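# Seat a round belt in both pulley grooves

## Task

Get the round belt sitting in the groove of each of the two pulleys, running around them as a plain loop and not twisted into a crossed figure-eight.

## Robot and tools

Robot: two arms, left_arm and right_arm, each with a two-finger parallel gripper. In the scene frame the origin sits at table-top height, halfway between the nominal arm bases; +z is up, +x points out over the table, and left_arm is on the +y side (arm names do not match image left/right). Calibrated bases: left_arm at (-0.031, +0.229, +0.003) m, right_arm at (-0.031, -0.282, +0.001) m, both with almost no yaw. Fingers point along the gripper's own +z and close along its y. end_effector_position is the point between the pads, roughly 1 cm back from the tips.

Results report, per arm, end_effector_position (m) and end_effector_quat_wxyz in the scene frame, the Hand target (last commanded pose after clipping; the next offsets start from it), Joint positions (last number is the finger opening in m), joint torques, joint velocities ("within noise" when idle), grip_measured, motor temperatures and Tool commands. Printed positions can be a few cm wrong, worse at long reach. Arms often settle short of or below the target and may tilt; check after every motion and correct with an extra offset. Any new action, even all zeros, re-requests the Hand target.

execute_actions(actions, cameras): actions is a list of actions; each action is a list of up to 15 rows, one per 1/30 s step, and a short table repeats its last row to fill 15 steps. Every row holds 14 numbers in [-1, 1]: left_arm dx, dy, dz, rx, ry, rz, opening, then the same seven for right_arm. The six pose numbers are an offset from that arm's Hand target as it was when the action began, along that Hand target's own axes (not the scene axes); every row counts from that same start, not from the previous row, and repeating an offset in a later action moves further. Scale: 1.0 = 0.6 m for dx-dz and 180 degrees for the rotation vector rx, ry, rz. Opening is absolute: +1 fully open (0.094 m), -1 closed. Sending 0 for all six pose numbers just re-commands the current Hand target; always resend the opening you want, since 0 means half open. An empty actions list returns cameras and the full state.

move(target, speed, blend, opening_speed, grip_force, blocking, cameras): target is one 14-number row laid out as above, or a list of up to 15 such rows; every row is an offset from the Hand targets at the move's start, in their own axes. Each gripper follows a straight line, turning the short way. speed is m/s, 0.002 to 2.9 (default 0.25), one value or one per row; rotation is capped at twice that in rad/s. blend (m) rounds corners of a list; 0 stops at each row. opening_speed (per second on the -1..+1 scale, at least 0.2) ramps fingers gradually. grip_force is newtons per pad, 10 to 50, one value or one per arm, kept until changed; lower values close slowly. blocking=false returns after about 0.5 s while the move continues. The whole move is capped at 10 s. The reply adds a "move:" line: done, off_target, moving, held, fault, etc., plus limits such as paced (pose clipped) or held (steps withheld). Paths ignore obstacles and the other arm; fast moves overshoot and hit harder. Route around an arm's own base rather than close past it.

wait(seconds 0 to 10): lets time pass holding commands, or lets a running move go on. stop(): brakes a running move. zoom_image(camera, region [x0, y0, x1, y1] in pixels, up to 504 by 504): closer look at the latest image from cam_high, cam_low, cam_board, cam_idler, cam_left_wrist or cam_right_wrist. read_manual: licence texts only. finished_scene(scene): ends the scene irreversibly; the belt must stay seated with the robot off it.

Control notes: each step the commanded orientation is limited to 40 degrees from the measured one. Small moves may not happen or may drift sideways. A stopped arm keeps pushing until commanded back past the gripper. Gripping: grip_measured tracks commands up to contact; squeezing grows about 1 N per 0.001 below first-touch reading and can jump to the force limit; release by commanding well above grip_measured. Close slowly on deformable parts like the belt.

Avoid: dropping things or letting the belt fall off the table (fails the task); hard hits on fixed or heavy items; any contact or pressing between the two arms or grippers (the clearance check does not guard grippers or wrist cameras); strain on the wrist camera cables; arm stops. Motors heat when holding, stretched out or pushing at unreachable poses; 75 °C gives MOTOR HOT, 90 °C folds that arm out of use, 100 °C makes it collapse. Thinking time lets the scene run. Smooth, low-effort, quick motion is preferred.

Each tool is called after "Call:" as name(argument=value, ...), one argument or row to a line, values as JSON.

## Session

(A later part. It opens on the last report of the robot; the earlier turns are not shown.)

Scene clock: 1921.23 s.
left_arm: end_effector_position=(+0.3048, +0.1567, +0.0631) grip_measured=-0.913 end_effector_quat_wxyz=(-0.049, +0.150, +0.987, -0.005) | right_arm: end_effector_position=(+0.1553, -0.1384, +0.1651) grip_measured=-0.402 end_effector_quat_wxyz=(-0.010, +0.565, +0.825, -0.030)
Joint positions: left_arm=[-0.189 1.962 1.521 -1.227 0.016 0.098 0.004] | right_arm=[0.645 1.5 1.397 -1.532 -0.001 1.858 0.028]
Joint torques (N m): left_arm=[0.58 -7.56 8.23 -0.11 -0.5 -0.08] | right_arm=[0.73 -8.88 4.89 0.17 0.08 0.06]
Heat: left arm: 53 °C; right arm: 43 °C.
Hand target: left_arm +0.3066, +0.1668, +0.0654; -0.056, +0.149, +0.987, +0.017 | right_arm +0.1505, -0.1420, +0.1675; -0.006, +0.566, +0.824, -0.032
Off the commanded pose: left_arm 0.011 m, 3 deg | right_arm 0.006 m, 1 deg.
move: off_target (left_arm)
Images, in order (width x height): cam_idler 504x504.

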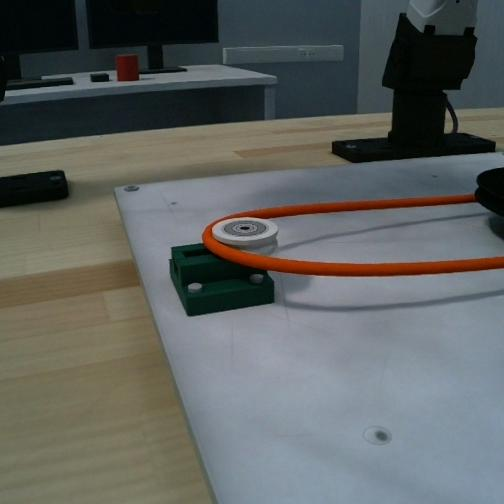

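Call:
move(
  target=[
    [0.0205,0,0.0,0,-0.045,-0.061,-1,0,0,0,0,0,0,-0.4],
  ],
  speed=0.05,
  cameras=["cam_idler"],
)

Call:
zoom_image(
  camera="cam_idler",
  region=[404, 150, 504, 270],
)

Scene clock: 1934.07 s.
left_arm: end_effector_position=(+0.2892, +0.1599, +0.0571) grip_measured=-0.913 end_effector_quat_wxyz=(-0.009, +0.065, +0.998, -0.007) | right_arm: end_effector_position=(+0.1553, -0.1384, +0.1651) grip_measured=-0.402 end_effector_quat_wxyz=(-0.010, +0.565, +0.825, -0.030)
Joint positions: left_arm=[-0.189 1.832 1.327 -1.081 0.016 -0.074 0.004] | right_arm=[0.645 1.5 1.397 -1.532 -0.001 1.858 0.028]
Joint torques (N m): left_arm=[1.02 -10.44 5.55 0.42 -0.52 -0.19] | right_arm=[0.73 -8.75 4.96 0.17 0.15 0.08]
Heat: left arm: 54 °C; right arm: 43 °C.
Hand target: left_arm +0.2949, +0.1704, +0.0668; +0.016, +0.054, +0.998, +0.012 | right_arm +0.1505, -0.1420, +0.1675; -0.006, +0.566, +0.824, -0.032
Off the commanded pose: left_arm 0.015 m, 4 deg | right_arm 0.006 m, 1 deg.
move: off_target (left_arm)
Images, in order (width x height): cam_idler 504x504.

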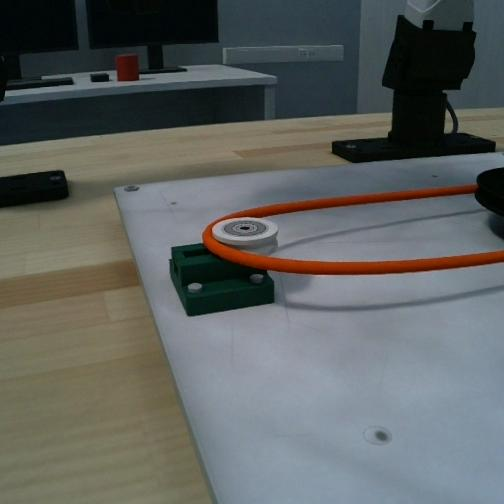

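Scaled by 4.200 from the camera's 504x504 image, which has a finer 720x720 frame.

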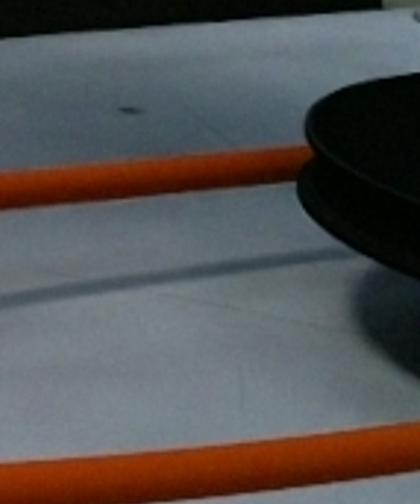

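Call:
move(
  target=[
    [0,0,0,0,-0.05,0,-1,0,0,0,0,0,0,-0.4],
  ],
  speed=0.05,
  cameras=["cam_idler"],
)

Call:
zoom_image(
  camera="cam_idler",
  region=[404, 150, 504, 270],
)

Call:
zoom_image(
  camera="cam_low",
  region=[370, 260, 470, 340],
)

Scene clock: 1943.23 s.
left_arm: end_effector_position=(+0.2874, +0.1608, +0.0567) grip_measured=-0.913 end_effector_quat_wxyz=(+0.065, +0.063, +0.996, -0.016) | right_arm: end_effector_position=(+0.1553, -0.1384, +0.1651) grip_measured=-0.402 end_effector_quat_wxyz=(-0.010, +0.565, +0.825, -0.030)
Joint positions: left_arm=[-0.189 1.693 1.148 -0.892 0.013 -0.078 0.004] | right_arm=[0.645 1.5 1.397 -1.532 -0.001 1.858 0.028]
Joint torques (N m): left_arm=[0.29 -9.46 5.83 0.77 -0.6 -0.19] | right_arm=[0.55 -8.95 4.94 0.15 0.12 0.05]
Motor temperatures (°C): left_arm=[25 57 42 23 25 23 31] | right_arm=[24 43 33 24 25 22 23]
Heat: left arm: 57 °C; right arm: 43 °C.
Hand target: left_arm +0.2949, +0.1704, +0.0668; +0.094, +0.055, +0.994, +0.007 | right_arm +0.1505, -0.1420, +0.1675; -0.006, +0.566, +0.824, -0.032
Off the commanded pose: left_arm 0.016 m, 4 deg | right_arm 0.006 m, 1 deg.
move: off_target (left_arm)
Images, in order (width x height): cam_idler 504x504.

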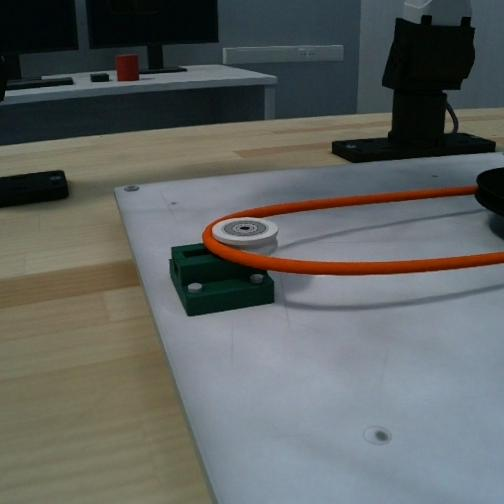

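Scaled by 4.200 from the camera's 504x504 image, which has a finer 720x720 frame.

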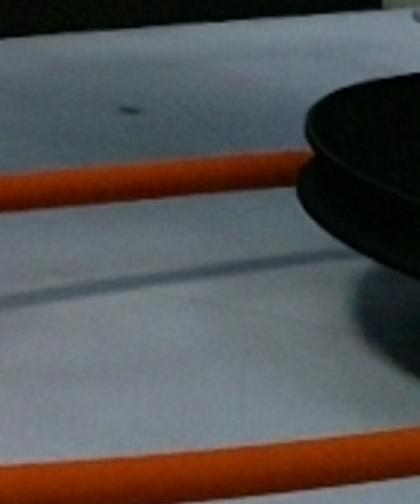

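This scene's latest camera images include none from cam_low. They are from: cam_idler. cam_low's image comes with the result of a call that names it in "cameras".

Call:
move(
  target=[
    [0,0,0,0,0.05,0,-1,0.207,0.239,0.079,0,0,0.117,0],
  ],
  speed=0.1,
  cameras=["cam_right_wrist","cam_board"],
)

Scene clock: 1977.17 s.
left_arm: end_effector_position=(+0.2907, +0.1601, +0.0632) grip_measured=-0.913 end_effector_quat_wxyz=(+0.016, +0.063, +0.998, -0.009) | right_arm: end_effector_position=(+0.2381, +0.0184, +0.1062) grip_measured=-0.002 end_effector_quat_wxyz=(-0.061, +0.600, +0.797, -0.027)
Joint positions: left_arm=[-0.189 1.786 1.294 -1.044 0.013 -0.079 0.004] | right_arm=[0.781 2.17 2.008 -1.48 -0.113 2.078 0.047]
Joint torques (N m): left_arm=[0.96 -6.61 8.58 0.19 -0.48 -0.15] | right_arm=[0.77 -13 8.55 0.07 -0.13 0.07]
Motor temperatures (°C): left_arm=[25 56 42 24 25 23 31] | right_arm=[24 44 33 24 25 22 23]
Heat: left arm: 56 °C; right arm: 44 °C.
Hand target: left_arm +0.2949, +0.1704, +0.0667; +0.016, +0.054, +0.998, +0.012 | right_arm +0.2373, +0.0231, +0.1085; +0.000, +0.707, +0.707, -0.032
Off the commanded pose: left_arm 0.012 m, 3 deg | right_arm 0.005 m, 18 deg.
joint sent to its limit (right arm) — joint 6 (wrist roll), upper limit. The joint targets are off in orientation, not in position.
move: off_target (left_arm, right_arm)
Images, in order (width x height): cam_board 504x504, cam_right_wrist 504x504.

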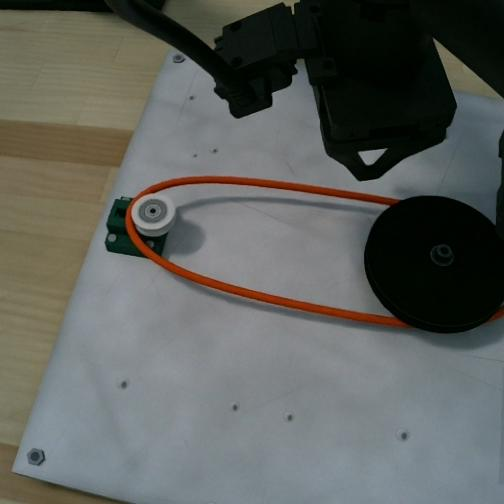

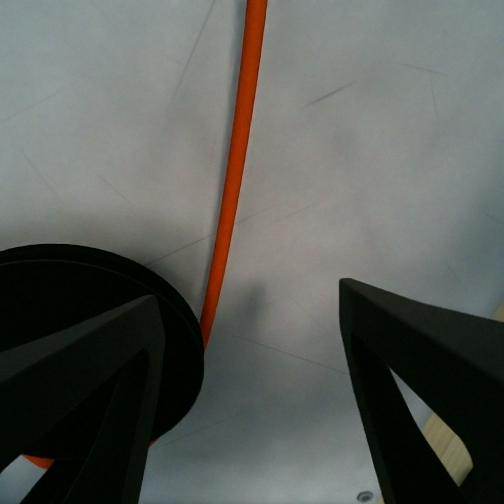

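Call:
move(
  target=[
    [0,0,0,0,0,0,-1,-0.023,0.018,0.02,0,0,-0.1,0],
  ],
  speed=0.1,
  cameras=["cam_right_wrist"],
)

Scene clock: 1995.93 s.
left_arm: end_effector_position=(+0.2907, +0.1601, +0.0632) grip_measured=-0.913 end_effector_quat_wxyz=(+0.016, +0.063, +0.998, -0.009) | right_arm: end_effector_position=(+0.2468, +0.0078, +0.0956) grip_measured=-0.002 end_effector_quat_wxyz=(-0.013, +0.592, +0.805, -0.038)
Joint positions: left_arm=[-0.189 1.786 1.294 -1.044 0.013 -0.079 0.004] | right_arm=[0.789 2.17 1.97 -1.449 -0.016 2.068 0.047]
Joint torques (N m): left_arm=[0.95 -6.61 8.61 0.2 -0.49 -0.15] | right_arm=[0.69 -15.23 4.97 0.3 0.11 -0.14]
Motor temperatures (°C): left_arm=[25 54 45 23 25 23 31] | right_arm=[24 50 35 24 25 22 23]
Heat: left arm: 54 °C; right arm: 50 °C.
Hand target: left_arm +0.2949, +0.1704, +0.0667; +0.016, +0.054, +0.998, +0.012 | right_arm +0.2475, +0.0088, +0.0967; -0.005, +0.587, +0.809, -0.032
Off the commanded pose: left_arm 0.012 m, 3 deg | right_arm 0.002 m, 1 deg.
move: off_target (left_arm)
Images, in order (width x height): cam_right_wrist 504x504.

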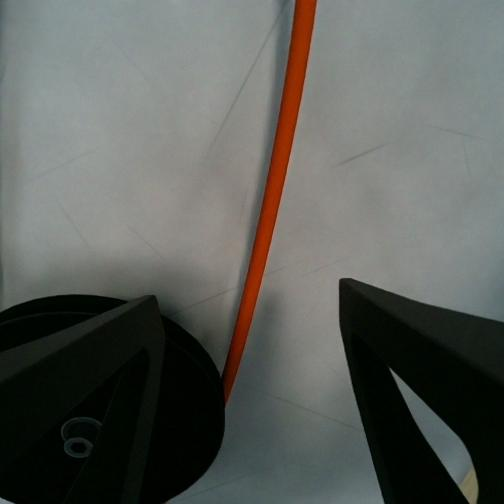

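Call:
move(
  target=[
    [0,0,0,0,0,0,-1,-0.010,0.003,0.04,0,0,0,0],
    [0,0,0,0,0,0,-1,-0.010,0.003,0.088,0,0,0,0],
  ],
  speed=0.06,
  blend=0.01,
  cameras=["cam_right_wrist","cam_idler"],
)

Scene clock: 2009.40 s.
left_arm: end_effector_position=(+0.2907, +0.1601, +0.0632) grip_measured=-0.913 end_effector_quat_wxyz=(+0.016, +0.063, +0.998, -0.009) | right_arm: end_effector_position=(+0.2420, +0.0009, +0.0430) grip_measured=-0.002 end_effector_quat_wxyz=(-0.014, +0.587, +0.808, -0.047)
Joint positions: left_arm=[-0.189 1.786 1.294 -1.044 0.013 -0.079 0.004] | right_arm=[0.787 2.17 1.759 -1.257 -0.013 2.054 0.047]
Joint torques (N m): left_arm=[0.95 -6.58 8.61 0.19 -0.47 -0.15] | right_arm=[-0.28 -15.36 4.22 0.48 0.12 -0.1]
Motor temperatures (°C): left_arm=[25 54 46 23 25 23 31] | right_arm=[24 55 34 24 25 22 23]
Heat: left arm: 54 °C; right arm: 55 °C.
Hand target: left_arm +0.2949, +0.1704, +0.0667; +0.016, +0.054, +0.998, +0.012 | right_arm +0.2487, +0.0012, +0.0440; -0.005, +0.587, +0.809, -0.032
Off the commanded pose: left_arm 0.012 m, 3 deg | right_arm 0.007 m, 2 deg.
move: off_target (left_arm)
Images, in order (width x height): cam_idler 504x504, cam_right_wrist 504x504.

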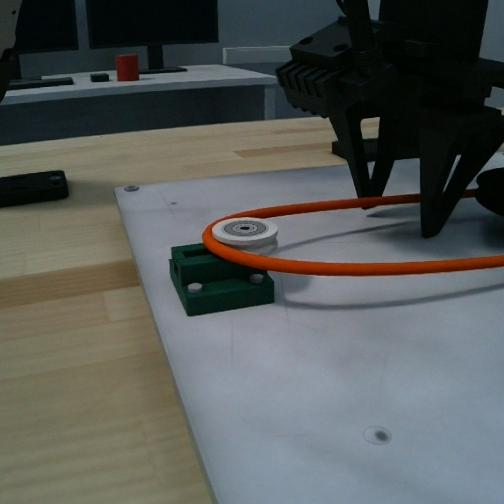

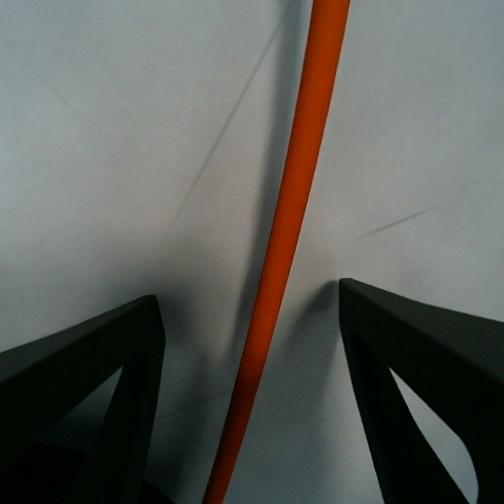

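Call:
move(
  target=[
    [0,0,0,0,0,0,-1,0,0,0,0,0,0,-1],
  ],
  opening_speed=0.6,
  grip_force=50,
  cameras=["cam_right_wrist","cam_idler","cam_board"],
)

Call:
zoom_image(
  camera="cam_idler",
  region=[384, 150, 504, 270],
)

Scene clock: 2022.87 s.
left_arm: end_effector_position=(+0.2905, +0.1601, +0.0632) grip_measured=-0.913 end_effector_quat_wxyz=(+0.016, +0.063, +0.998, -0.009) | right_arm: end_effector_position=(+0.2465, +0.0041, +0.0416) grip_measured=-0.893 end_effector_quat_wxyz=(-0.010, +0.587, +0.808, -0.037)
Joint positions: left_arm=[-0.189 1.786 1.294 -1.045 0.013 -0.079 0.004] | right_arm=[0.786 2.17 1.755 -1.231 -0.009 2.053 0.005]
Joint torques (N m): left_arm=[1.02 -6.6 8.62 0.2 -0.47 -0.16] | right_arm=[-0.35 -15.49 4.7 0.25 0.09 -0.1]
Motor temperatures (°C): left_arm=[25 53 47 23 25 23 31] | right_arm=[24 58 33 24 25 22 23]
Heat: left arm: 53 °C; right arm: 58 °C.
Hand target: left_arm +0.2949, +0.1704, +0.0667; +0.016, +0.054, +0.998, +0.012 | right_arm +0.2487, +0.0013, +0.0440; -0.005, +0.587, +0.809, -0.032
Off the commanded pose: left_arm 0.012 m, 3 deg | right_arm 0.004 m, 1 deg.
move: off_target (left_arm)
Images, in order (width x height): cam_board 504x504, cam_idler 504x504, cam_right_wrist 504x504.

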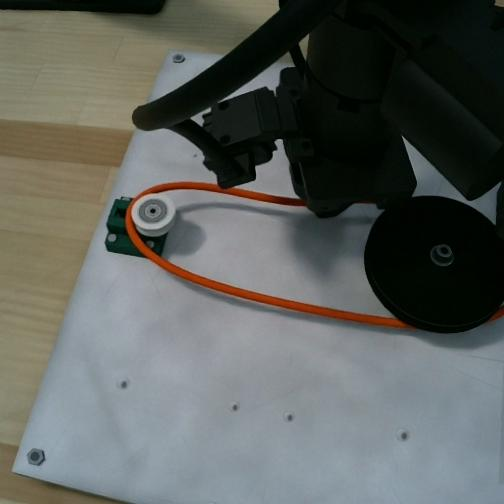

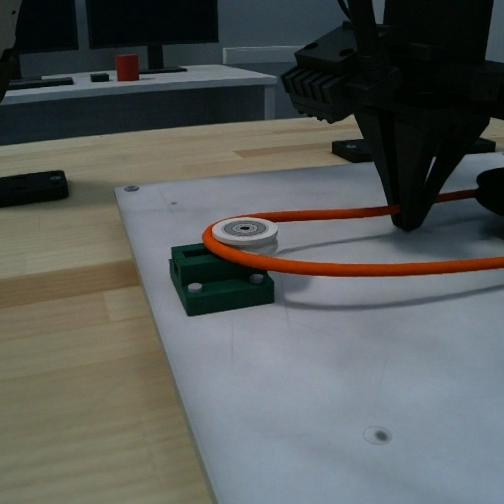

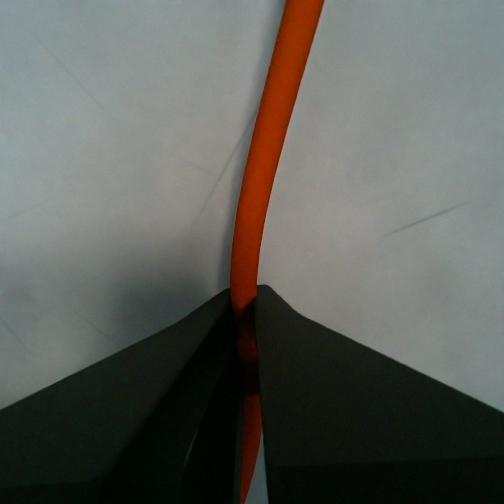

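Scaled by 4.200 from the camera's 504x504 image, which has a finer 720x720 frame.

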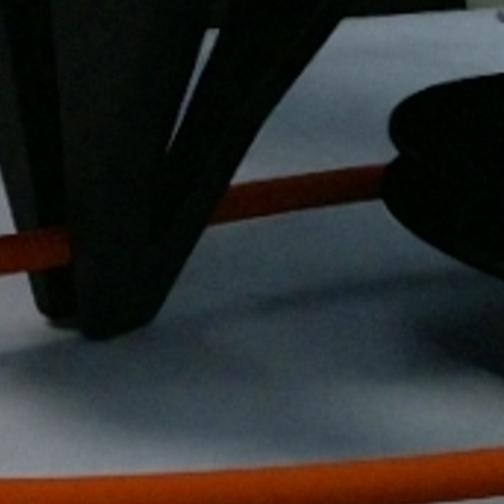

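Call:
move(
  target=[
    [0,0,0,0,0,0,-1,0,-0.008,-0.012,0,0,0,-1],
  ],
  speed=0.05,
  cameras=["cam_idler"],
)

Call:
zoom_image(
  camera="cam_idler",
  region=[384, 150, 504, 270],
)

Scene clock: 2030.00 s.
left_arm: end_effector_position=(+0.2904, +0.1602, +0.0632) grip_measured=-0.913 end_effector_quat_wxyz=(+0.016, +0.063, +0.998, -0.009) | right_arm: end_effector_position=(+0.2461, +0.0038, +0.0412) grip_measured=-0.894 end_effector_quat_wxyz=(-0.010, +0.587, +0.808, -0.037)
Joint positions: left_arm=[-0.189 1.786 1.294 -1.046 0.013 -0.079 0.004] | right_arm=[0.786 2.17 1.754 -1.231 -0.009 2.053 0.005]
Joint torques (N m): left_arm=[1.03 -6.54 8.57 0.22 -0.48 -0.15] | right_arm=[0.1 -17.52 4.59 0.13 0.11 -0.02]
Motor temperatures (°C): left_arm=[25 52 47 23 25 23 31] | right_arm=[24 60 33 24 25 22 24]
Heat: left arm: 52 °C; right arm: 60 °C.
Hand target: left_arm +0.2949, +0.1704, +0.0667; +0.016, +0.054, +0.998, +0.012 | right_arm +0.2445, +0.0001, +0.0515; -0.005, +0.587, +0.809, -0.032
Off the commanded pose: left_arm 0.012 m, 3 deg | right_arm 0.011 m, 1 deg.
move: off_target (left_arm, right_arm)
Images, in order (width x height): cam_idler 504x504.

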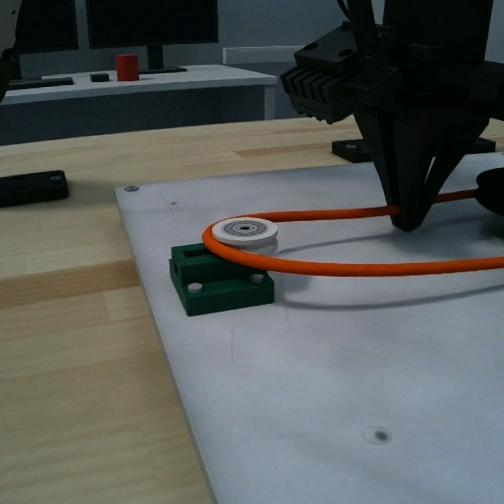

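Scaled by 4.200 from the camera's 504x504 image, which has a finer 720x720 frame.

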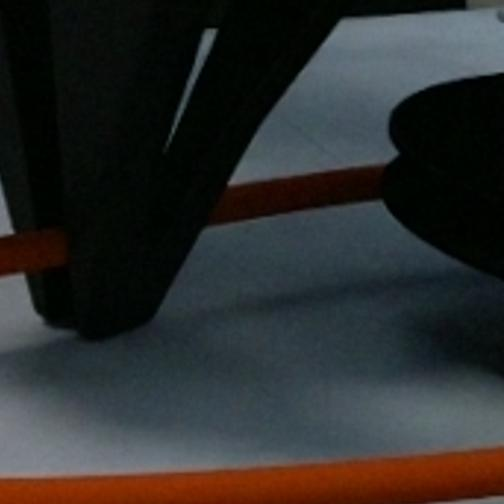

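Z friction. More.

Call:
move(
  target=[
    [0,0,0,0,0,0,-1,0,-0.004,-0.012,0,0,0,-1],
  ],
  speed=0.05,
  cameras=["cam_idler"],
)

Call:
zoom_image(
  camera="cam_idler",
  region=[384, 150, 504, 270],
)

Scene clock: 2035.97 s.
left_arm: end_effector_position=(+0.2896, +0.1603, +0.0632) grip_measured=-0.913 end_effector_quat_wxyz=(+0.014, +0.063, +0.998, -0.009) | right_arm: end_effector_position=(+0.2446, +0.0024, +0.0415) grip_measured=-0.894 end_effector_quat_wxyz=(-0.011, +0.587, +0.808, -0.041)
Joint positions: left_arm=[-0.189 1.786 1.294 -1.049 0.013 -0.079 0.004] | right_arm=[0.786 2.17 1.754 -1.239 -0.009 2.053 0.005]
Joint torques (N m): left_arm=[1.01 -6.52 8.61 0.23 -0.48 -0.15] | right_arm=[0.57 -18.81 5.44 -0.02 0.11 0]
Motor temperatures (°C): left_arm=[25 52 47 23 25 23 31] | right_arm=[24 62 33 24 25 22 24]
Heat: left arm: 52 °C; right arm: 62 °C.
Hand target: left_arm +0.2948, +0.1704, +0.0667; +0.016, +0.054, +0.998, +0.012 | right_arm +0.2425, -0.0002, +0.0589; -0.005, +0.587, +0.809, -0.032
Off the commanded pose: left_arm 0.012 m, 3 deg | right_arm 0.018 m, 1 deg.
move: off_target (left_arm, right_arm)
Images, in order (width x height): cam_idler 504x504.

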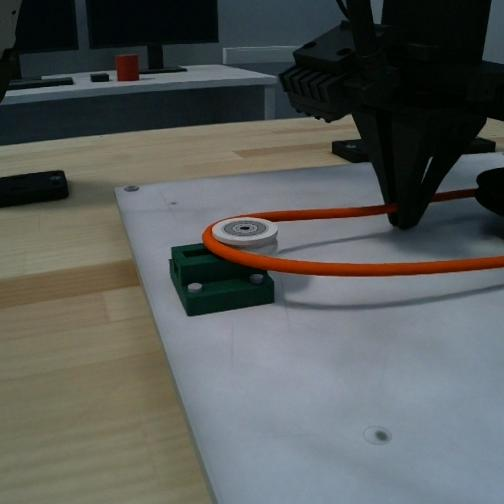

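Scaled by 4.200 from the camera's 504x504 image, which has a finer 720x720 frame.

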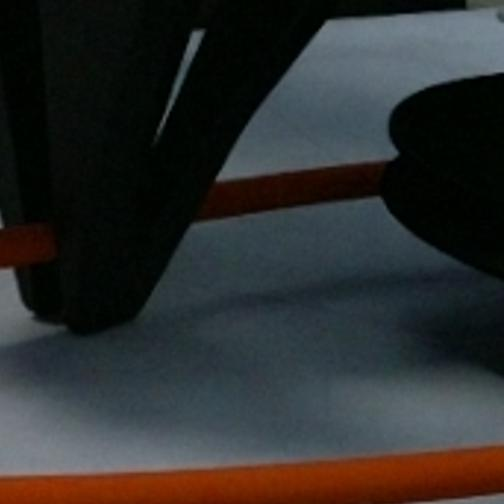

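Call:
move(
  target=[
    [0,0,0,0,0,0,-1,0,0.004,-0.012,0,0,0,-1],
  ],
  speed=0.05,
  cameras=["cam_idler"],
)

Call:
zoom_image(
  camera="cam_idler",
  region=[384, 150, 504, 270],
)

Scene clock: 2041.47 s.
left_arm: end_effector_position=(+0.2884, +0.1604, +0.0632) grip_measured=-0.913 end_effector_quat_wxyz=(+0.012, +0.063, +0.998, -0.009) | right_arm: end_effector_position=(+0.2429, +0.0008, +0.0440) grip_measured=-0.894 end_effector_quat_wxyz=(-0.012, +0.587, +0.808, -0.047)
Joint positions: left_arm=[-0.189 1.786 1.294 -1.054 0.014 -0.079 0.004] | right_arm=[0.786 2.17 1.762 -1.259 -0.01 2.053 0.005]
Joint torques (N m): left_arm=[1.03 -6.56 8.55 0.25 -0.48 -0.17] | right_arm=[0.24 -18.17 8.27 -0.15 0.07 -0.03]
Motor temperatures (°C): left_arm=[25 52 47 23 25 23 31] | right_arm=[24 64 33 24 25 22 24]
Heat: left arm: 52 °C; right arm: 64 °C.
Hand target: left_arm +0.2949, +0.1704, +0.0667; +0.016, +0.054, +0.998, +0.012 | right_arm +0.2450, +0.0008, +0.0659; -0.005, +0.587, +0.809, -0.032
Off the commanded pose: left_arm 0.012 m, 3 deg | right_arm 0.022 m, 2 deg.
move: off_target (left_arm, right_arm)
Images, in order (width x height): cam_idler 504x504.

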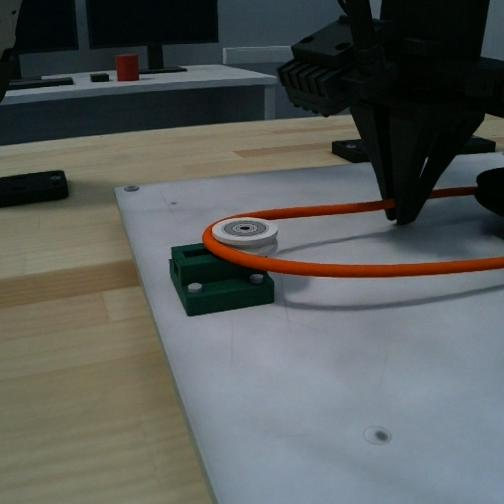

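Scaled by 4.200 from the camera's 504x504 image, which has a finer 720x720 frame.

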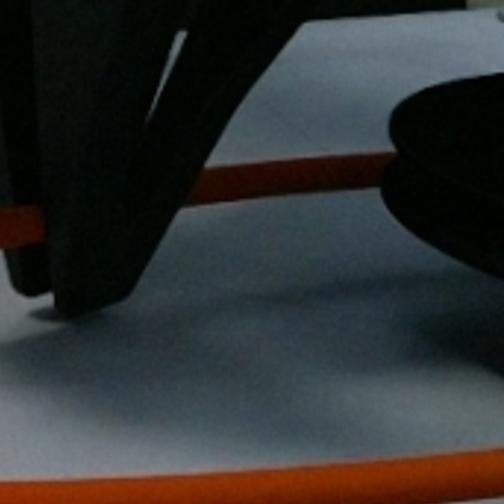

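Call:
move(
  target=[
    [0,0,0,0,0,0,-1,0,0.002,-0.006,0,0,0,-1],
    [-0.021,0.0005,0.006,0,0,0.061,-1,0,0.002,-0.006,0,0,0,-1],
  ],
  speed=0.05,
  cameras=["cam_idler","cam_board","cam_low"],
)

Call:
zoom_image(
  camera="cam_idler",
  region=[384, 150, 504, 270],
)

Call:
zoom_image(
  camera="cam_low",
  region=[370, 260, 470, 340],
)

Scene clock: 2054.57 s.
left_arm: end_effector_position=(+0.2976, +0.1577, +0.0600) grip_measured=-0.913 end_effector_quat_wxyz=(+0.007, +0.149, +0.989, -0.010) | right_arm: end_effector_position=(+0.2428, +0.0019, +0.0487) grip_measured=-0.894 end_effector_quat_wxyz=(-0.014, +0.587, +0.808, -0.046)
Joint positions: left_arm=[-0.189 1.834 1.342 -1.064 0.019 0.095 0.004] | right_arm=[0.786 2.17 1.782 -1.278 -0.015 2.053 0.005]
Joint torques (N m): left_arm=[1.39 -6.79 8.72 0.33 -0.52 0.1] | right_arm=[0.08 -17.76 8.38 -0.07 0.17 -0.06]
Motor temperatures (°C): left_arm=[25 52 47 23 25 23 31] | right_arm=[24 66 34 24 25 22 24]
Heat: left arm: 52 °C; right arm: 66 °C.
Hand target: left_arm +0.3076, +0.1694, +0.0636; +0.015, +0.150, +0.989, +0.013 | right_arm +0.2464, +0.0013, +0.0694; -0.005, +0.587, +0.809, -0.032
Off the commanded pose: left_arm 0.016 m, 3 deg | right_arm 0.021 m, 2 deg.
move: off_target (left_arm, right_arm)
Images, in order (width x height): cam_low 504x504, cam_board 504x504, cam_idler 504x504.

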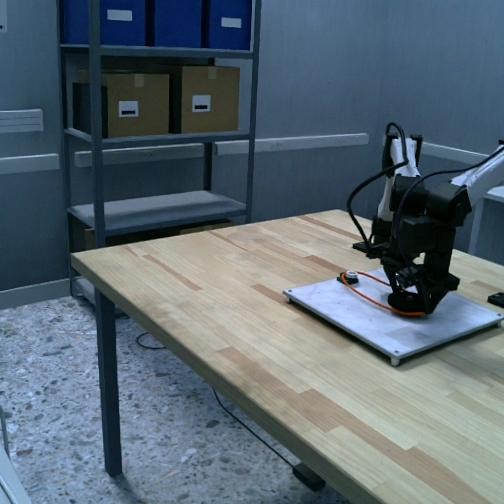

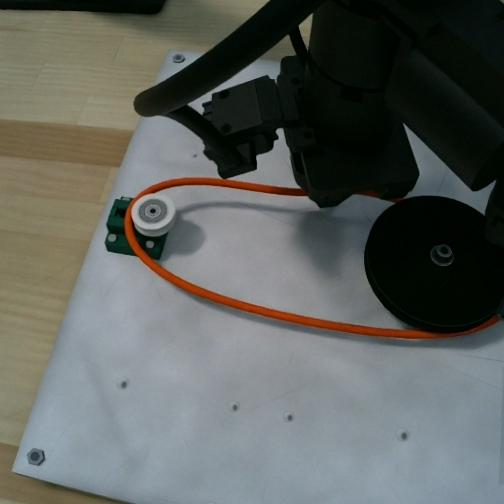

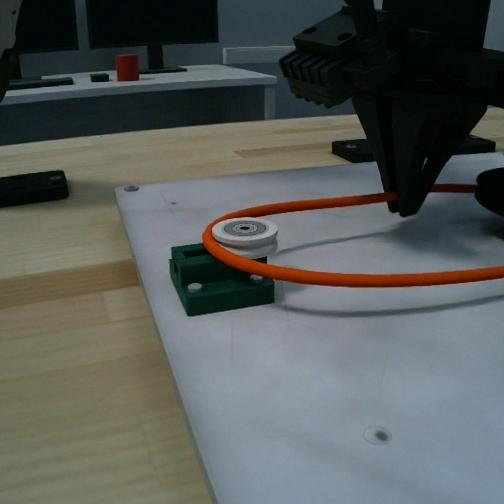

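Scaled by 4.200 from the camera's 504x504 image, which has a finer 720x720 frame.

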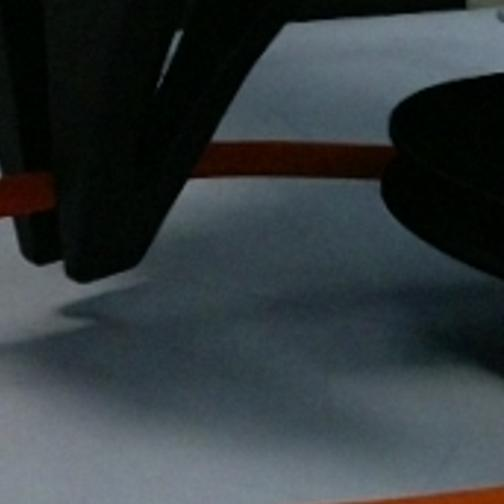

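Scaled by 5.040 from the camera's 504x504 image, which has a finer 720x720 frame.

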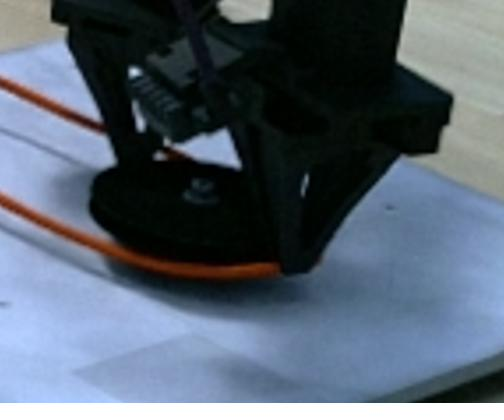

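Call:
move(
  target=[
    [-0.020,0.003,0.006,0,0,0.061,-1,0,0,0,0,0,0,-1],
  ],
  speed=0.05,
  cameras=["cam_idler","cam_board","cam_low"],
)

Call:
zoom_image(
  camera="cam_idler",
  region=[384, 150, 504, 270],
)

Call:
zoom_image(
  camera="cam_low",
  region=[370, 260, 470, 340],
)

Call:
zoom_image(
  camera="cam_board",
  region=[380, 290, 504, 360],
)

Scene clock: 2070.20 s.
left_arm: end_effector_position=(+0.3088, +0.1546, +0.0580) grip_measured=-0.913 end_effector_quat_wxyz=(+0.007, +0.243, +0.970, -0.011) | right_arm: end_effector_position=(+0.2452, +0.0049, +0.0495) grip_measured=-0.894 end_effector_quat_wxyz=(-0.014, +0.587, +0.808, -0.039)
Joint positions: left_arm=[-0.189 1.88 1.393 -1.071 0.023 0.286 0.004] | right_arm=[0.786 2.17 1.786 -1.268 -0.017 2.053 0.005]
Joint torques (N m): left_arm=[1.59 -7.04 8.58 0.35 -0.55 0.12] | right_arm=[-0.03 -17.72 8.2 -0.19 0.2 0.01]
Motor temperatures (°C): left_arm=[25 50 46 23 25 23 31] | right_arm=[24 69 34 24 25 22 25]
Heat: left arm: 50 °C; right arm: 69 °C.
Hand target: left_arm +0.3197, +0.1677, +0.0604; +0.013, +0.244, +0.970, +0.014 | right_arm +0.2463, +0.0012, +0.0694; -0.005, +0.587, +0.809, -0.032
Off the commanded pose: left_arm 0.017 m, 3 deg | right_arm 0.020 m, 1 deg.
move: off_target (left_arm, right_arm)
Images, in order (width x height): cam_low 504x504, cam_board 504x504, cam_idler 504x504.

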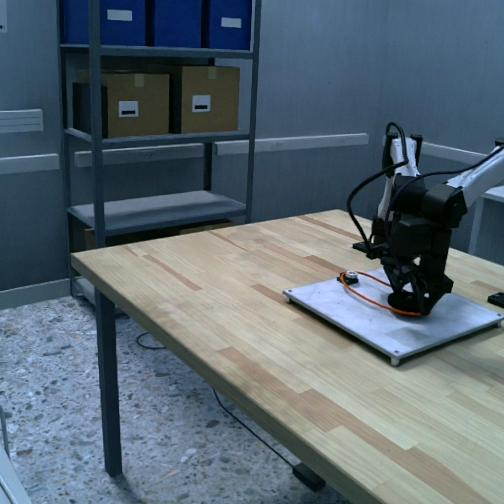

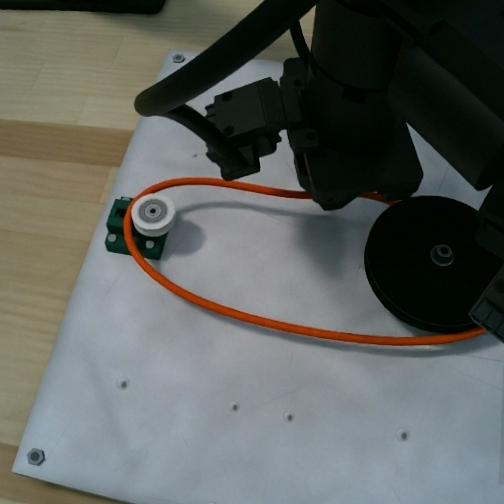

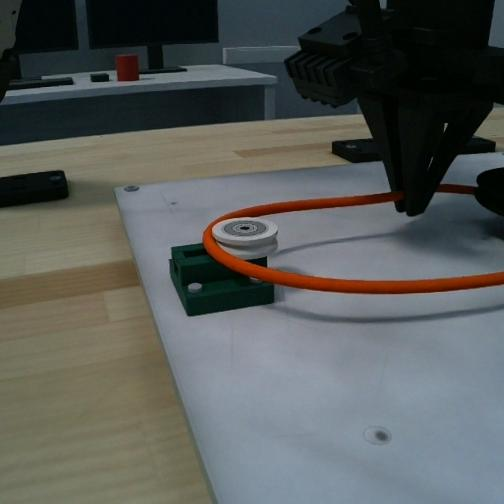

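Scaled by 4.200 from the camera's 504x504 image, which has a finer 720x720 frame.

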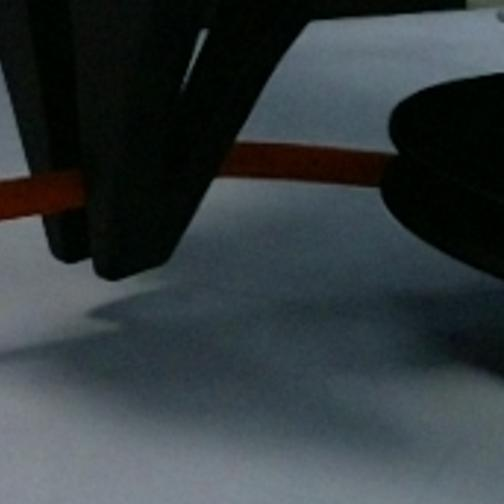

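Scaled by 5.040 from the camera's 504x504 image, which has a finer 720x720 frame.

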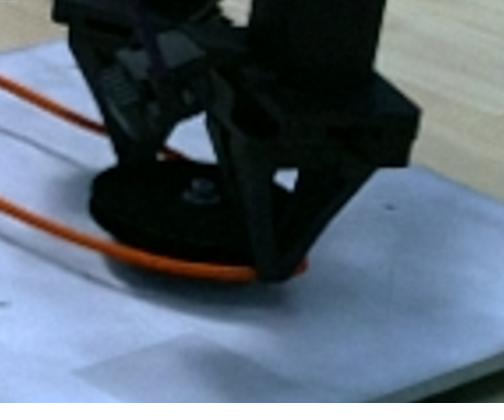

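Scaled by 4.065 from the camera's 504x504 image, which has a finer 720x720 frame.

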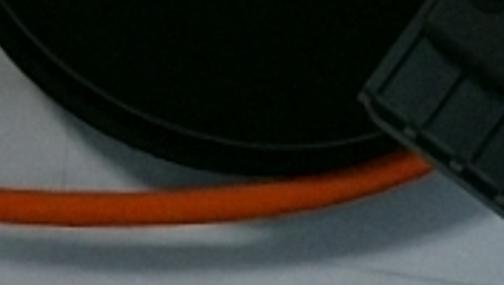

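Call:
move(
  target=[
    [-0.010,0.003,-0.008,0,0,0.04,-1,0,0.002,-0.006,0,0,0,-1],
  ],
  speed=0.05,
  cameras=["cam_idler","cam_board","cam_low"],
)

Call:
zoom_image(
  camera="cam_idler",
  region=[384, 150, 504, 270],
)

Call:
zoom_image(
  camera="cam_low",
  region=[370, 260, 470, 340],
)

Call:
zoom_image(
  camera="cam_board",
  region=[380, 290, 504, 360],
)

Scene clock: 2093.97 s.
left_arm: end_effector_position=(+0.3131, +0.1529, +0.0613) grip_measured=-0.913 end_effector_quat_wxyz=(+0.004, +0.301, +0.953, -0.013) | right_arm: end_effector_position=(+0.2481, +0.0083, +0.0533) grip_measured=-0.894 end_effector_quat_wxyz=(-0.014, +0.587, +0.809, -0.031)
Joint positions: left_arm=[-0.189 1.901 1.435 -1.1 0.028 0.408 0.004] | right_arm=[0.786 2.17 1.802 -1.268 -0.019 2.053 0.005]
Joint torques (N m): left_arm=[1.5 -7.38 8.92 0.36 -0.57 0.11] | right_arm=[-0.13 -17.52 8.38 -0.25 0.23 -0.05]
Motor temperatures (°C): left_arm=[25 49 45 23 25 23 31] | right_arm=[24 71 35 24 25 22 25]
Heat: left arm: 49 °C; right arm: 71 °C.
Hand target: left_arm +0.3256, +0.1663, +0.0654; +0.012, +0.304, +0.953, +0.015 | right_arm +0.2477, +0.0018, +0.0729; -0.005, +0.587, +0.809, -0.032
Off the commanded pose: left_arm 0.019 m, 3 deg | right_arm 0.021 m, 1 deg.
move: off_target (left_arm, right_arm)
Images, in order (width x height): cam_low 504x504, cam_board 504x504, cam_idler 504x504.

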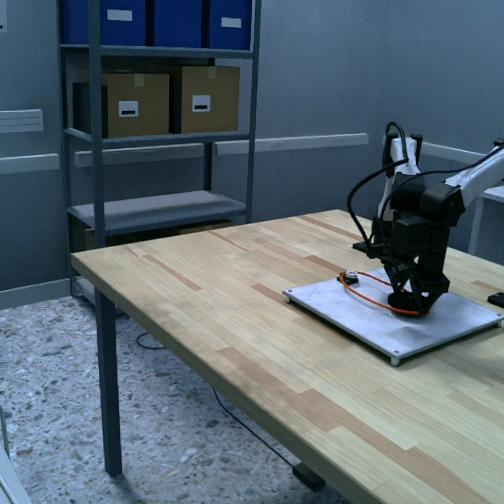

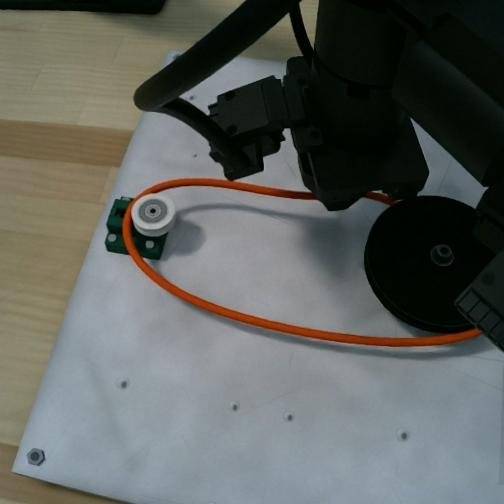

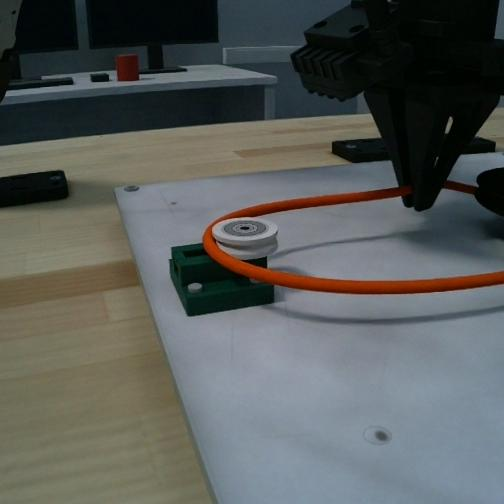

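Scaled by 4.200 from the camera's 504x504 image, which has a finer 720x720 frame.

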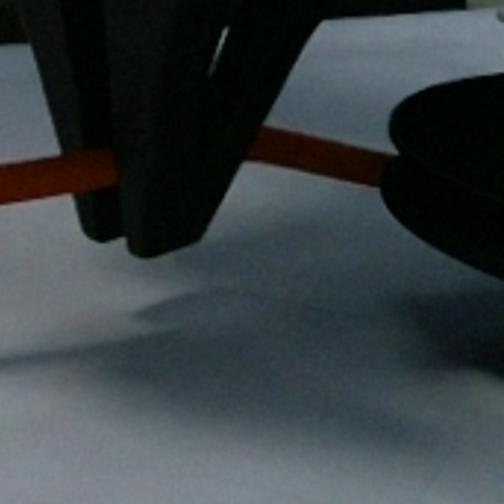

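Scaled by 5.040 from the camera's 504x504 image, which has a finer 720x720 frame.

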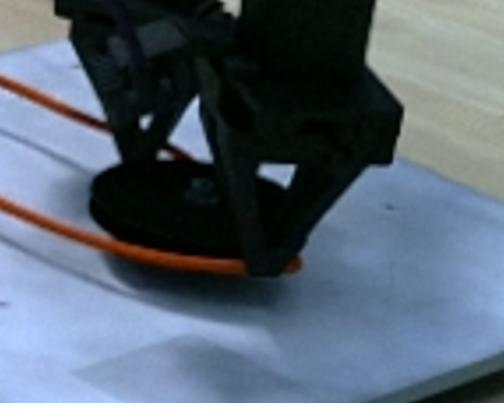

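Scaled by 4.065 from the camera's 504x504 image, which has a finer 720x720 frame.

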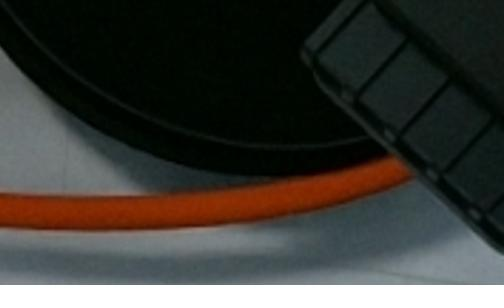

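Call:
move(
  target=[
    [-0.002,-0.013,0.003,0,0,0,-1,0,0,0.014,0,0,0,-1],
  ],
  speed=0.05,
  cameras=["cam_idler","cam_board","cam_low","cam_left_wrist"],
)

Call:
zoom_image(
  camera="cam_idler",
  region=[384, 150, 504, 270],
)

Call:
zoom_image(
  camera="cam_low",
  region=[370, 260, 470, 340],
)

Call:
zoom_image(
  camera="cam_board",
  region=[380, 290, 504, 360],
)

Scene clock: 2128.13 s.
left_arm: end_effector_position=(+0.3130, +0.1526, +0.0613) grip_measured=-0.913 end_effector_quat_wxyz=(+0.004, +0.303, +0.953, -0.011) | right_arm: end_effector_position=(+0.2482, +0.0085, +0.0533) grip_measured=-0.894 end_effector_quat_wxyz=(-0.014, +0.587, +0.809, -0.031)
Joint positions: left_arm=[-0.193 1.901 1.435 -1.1 0.022 0.408 0.004] | right_arm=[0.786 2.17 1.802 -1.268 -0.019 2.053 0.005]
Joint torques (N m): left_arm=[-0.21 -7.79 7.49 0.47 -0.54 -0.09] | right_arm=[0.06 -17.06 5.82 -0.02 0.15 -0.07]
Motor temperatures (°C): left_arm=[25 50 49 23 25 23 31] | right_arm=[24 73 36 24 25 22 26]
Heat: left arm: 50 °C; right arm: 73 °C.
Hand target: left_arm +0.3222, +0.1593, +0.0633; +0.012, +0.304, +0.953, +0.015 | right_arm +0.2472, +0.0014, +0.0645; -0.005, +0.587, +0.809, -0.032
Off the commanded pose: left_arm 0.012 m, 3 deg | right_arm 0.013 m, 1 deg.
move: off_target (left_arm, right_arm)
Images, in order (width x height): cam_low 504x504, cam_board 504x504, cam_idler 504x504, cam_left_wrist 504x504.

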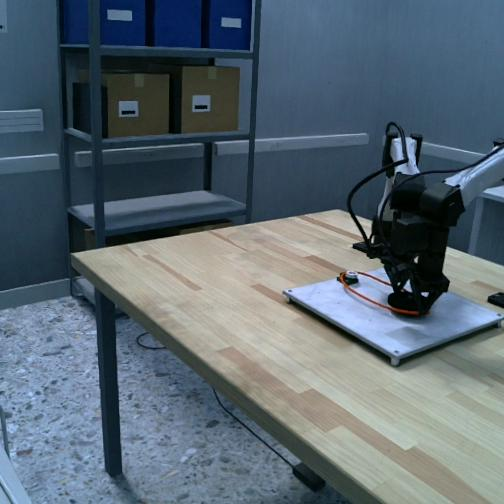

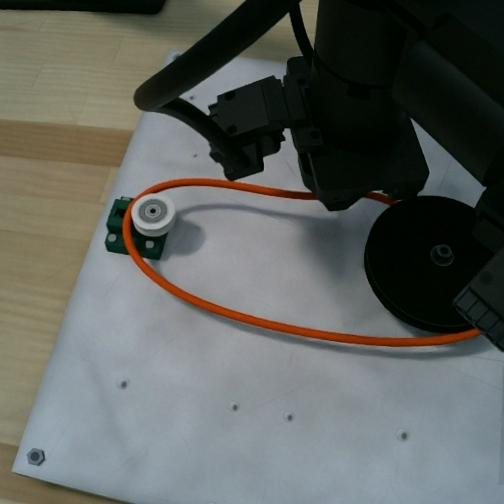

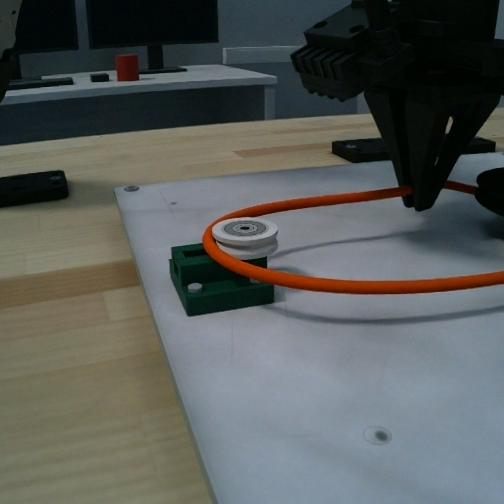

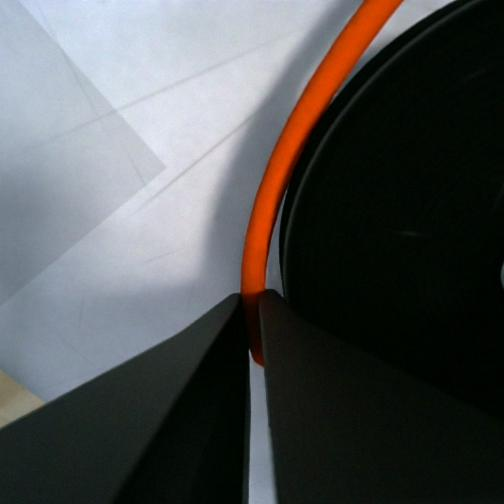

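Scaled by 4.200 from the camera's 504x504 image, which has a finer 720x720 frame.

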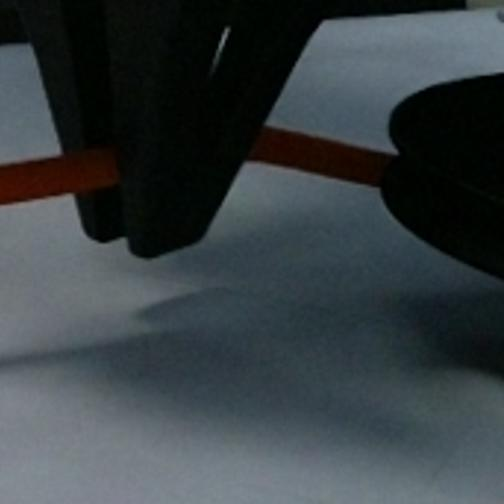

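Scaled by 5.040 from the camera's 504x504 image, which has a finer 720x720 frame.

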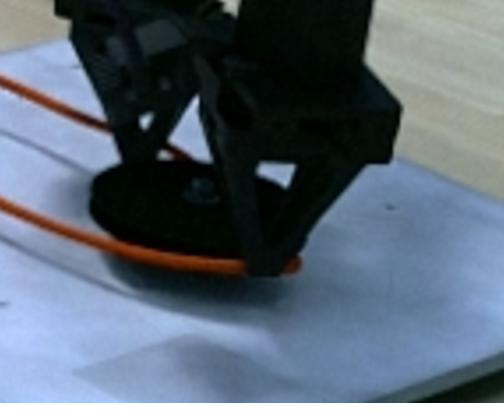

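Scaled by 4.065 from the camera's 504x504 image, which has a finer 720x720 frame.

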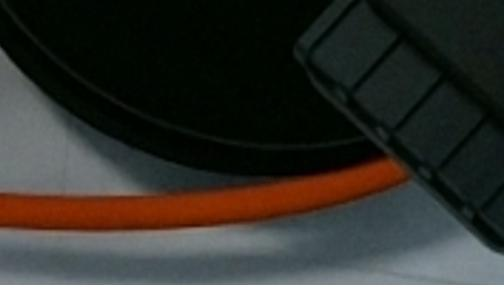

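Call:
move(
  target=[
    [0,-0.012,0.012,0,0,0,-1,0,0,0.01,0,0,0,-1],
  ],
  speed=0.05,
  cameras=["cam_idler","cam_low"],
)

Call:
zoom_image(
  camera="cam_idler",
  region=[384, 150, 504, 270],
)

Call:
zoom_image(
  camera="cam_low",
  region=[370, 260, 470, 340],
)

Scene clock: 2143.23 s.
left_arm: end_effector_position=(+0.3138, +0.1515, +0.0609) grip_measured=-0.914 end_effector_quat_wxyz=(+0.005, +0.303, +0.953, -0.005) | right_arm: end_effector_position=(+0.2486, +0.0088, +0.0506) grip_measured=-0.894 end_effector_quat_wxyz=(-0.014, +0.587, +0.809, -0.029)
Joint positions: left_arm=[-0.202 1.901 1.433 -1.094 0.01 0.4 0.004] | right_arm=[0.786 2.17 1.792 -1.254 -0.019 2.053 0.005]
Joint torques (N m): left_arm=[-0.16 -8.13 6.15 0.37 -0.07 -0.1] | right_arm=[-0.13 -17.07 5 0.03 0.19 -0.08]
Motor temperatures (°C): left_arm=[25 50 48 23 25 23 32] | right_arm=[24 74 35 24 25 22 26]
Heat: left arm: 50 °C; right arm: 74 °C.
Hand target: left_arm +0.3138, +0.1517, +0.0610; +0.005, +0.303, +0.953, -0.004 (not the last commanded pose) | right_arm +0.2470, +0.0012, +0.0591; -0.005, +0.587, +0.809, -0.032 (not the last commanded pose)
Off the commanded pose: left_arm 0.007 m, 2 deg | right_arm 0.011 m, 1 deg.
move: held (left_arm; a check stopped the path), off_target (right_arm; braked when a check withheld steps of left_arm); limits=held
pose unreachable (left arm): on one or more control steps of this call, first in action 0 (counted from 0), this arm could not follow its commanded pose, so it was not sent that pose on those steps. It may still have moved: this result reports where it is.
cause: moving toward the commanded pose would bring a part of the arm too close to another arm (this arm's wrist (the part past joint 4) and the right arm's wrist (the part past joint 4), 11 mm apart when this arm was first held).
Images, in order (width x height): cam_low 504x504, cam_idler 504x504.

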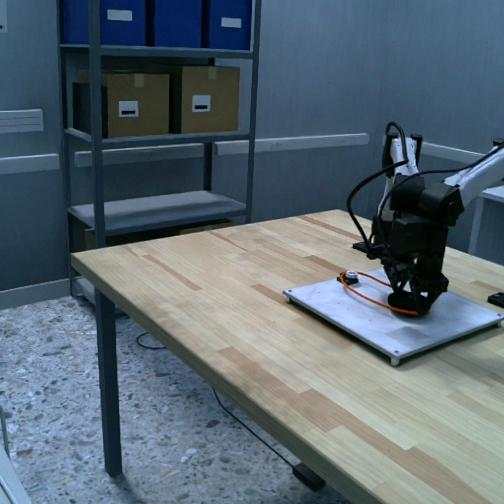

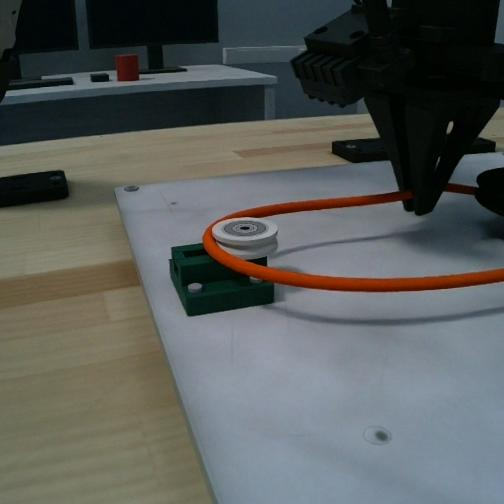

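Scaled by 4.200 from the camera's 504x504 image, which has a finer 720x720 frame.

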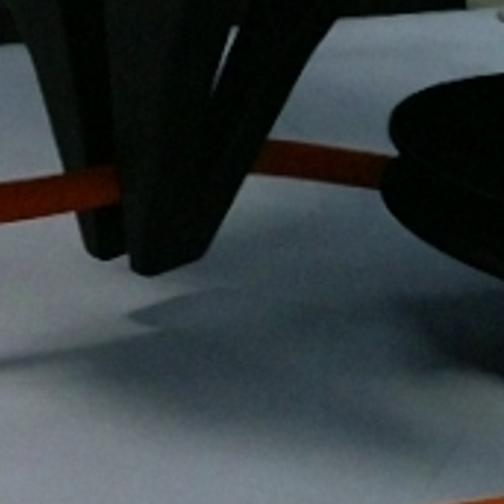

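Scaled by 5.040 from the camera's 504x504 image, which has a finer 720x720 frame.

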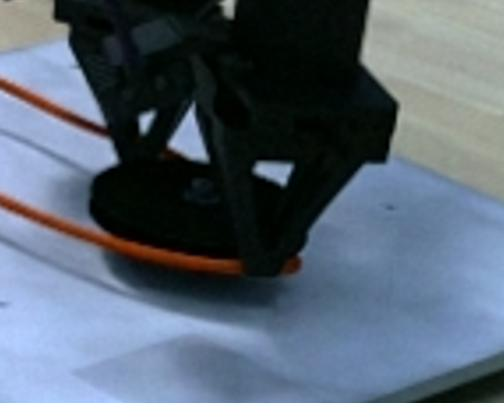

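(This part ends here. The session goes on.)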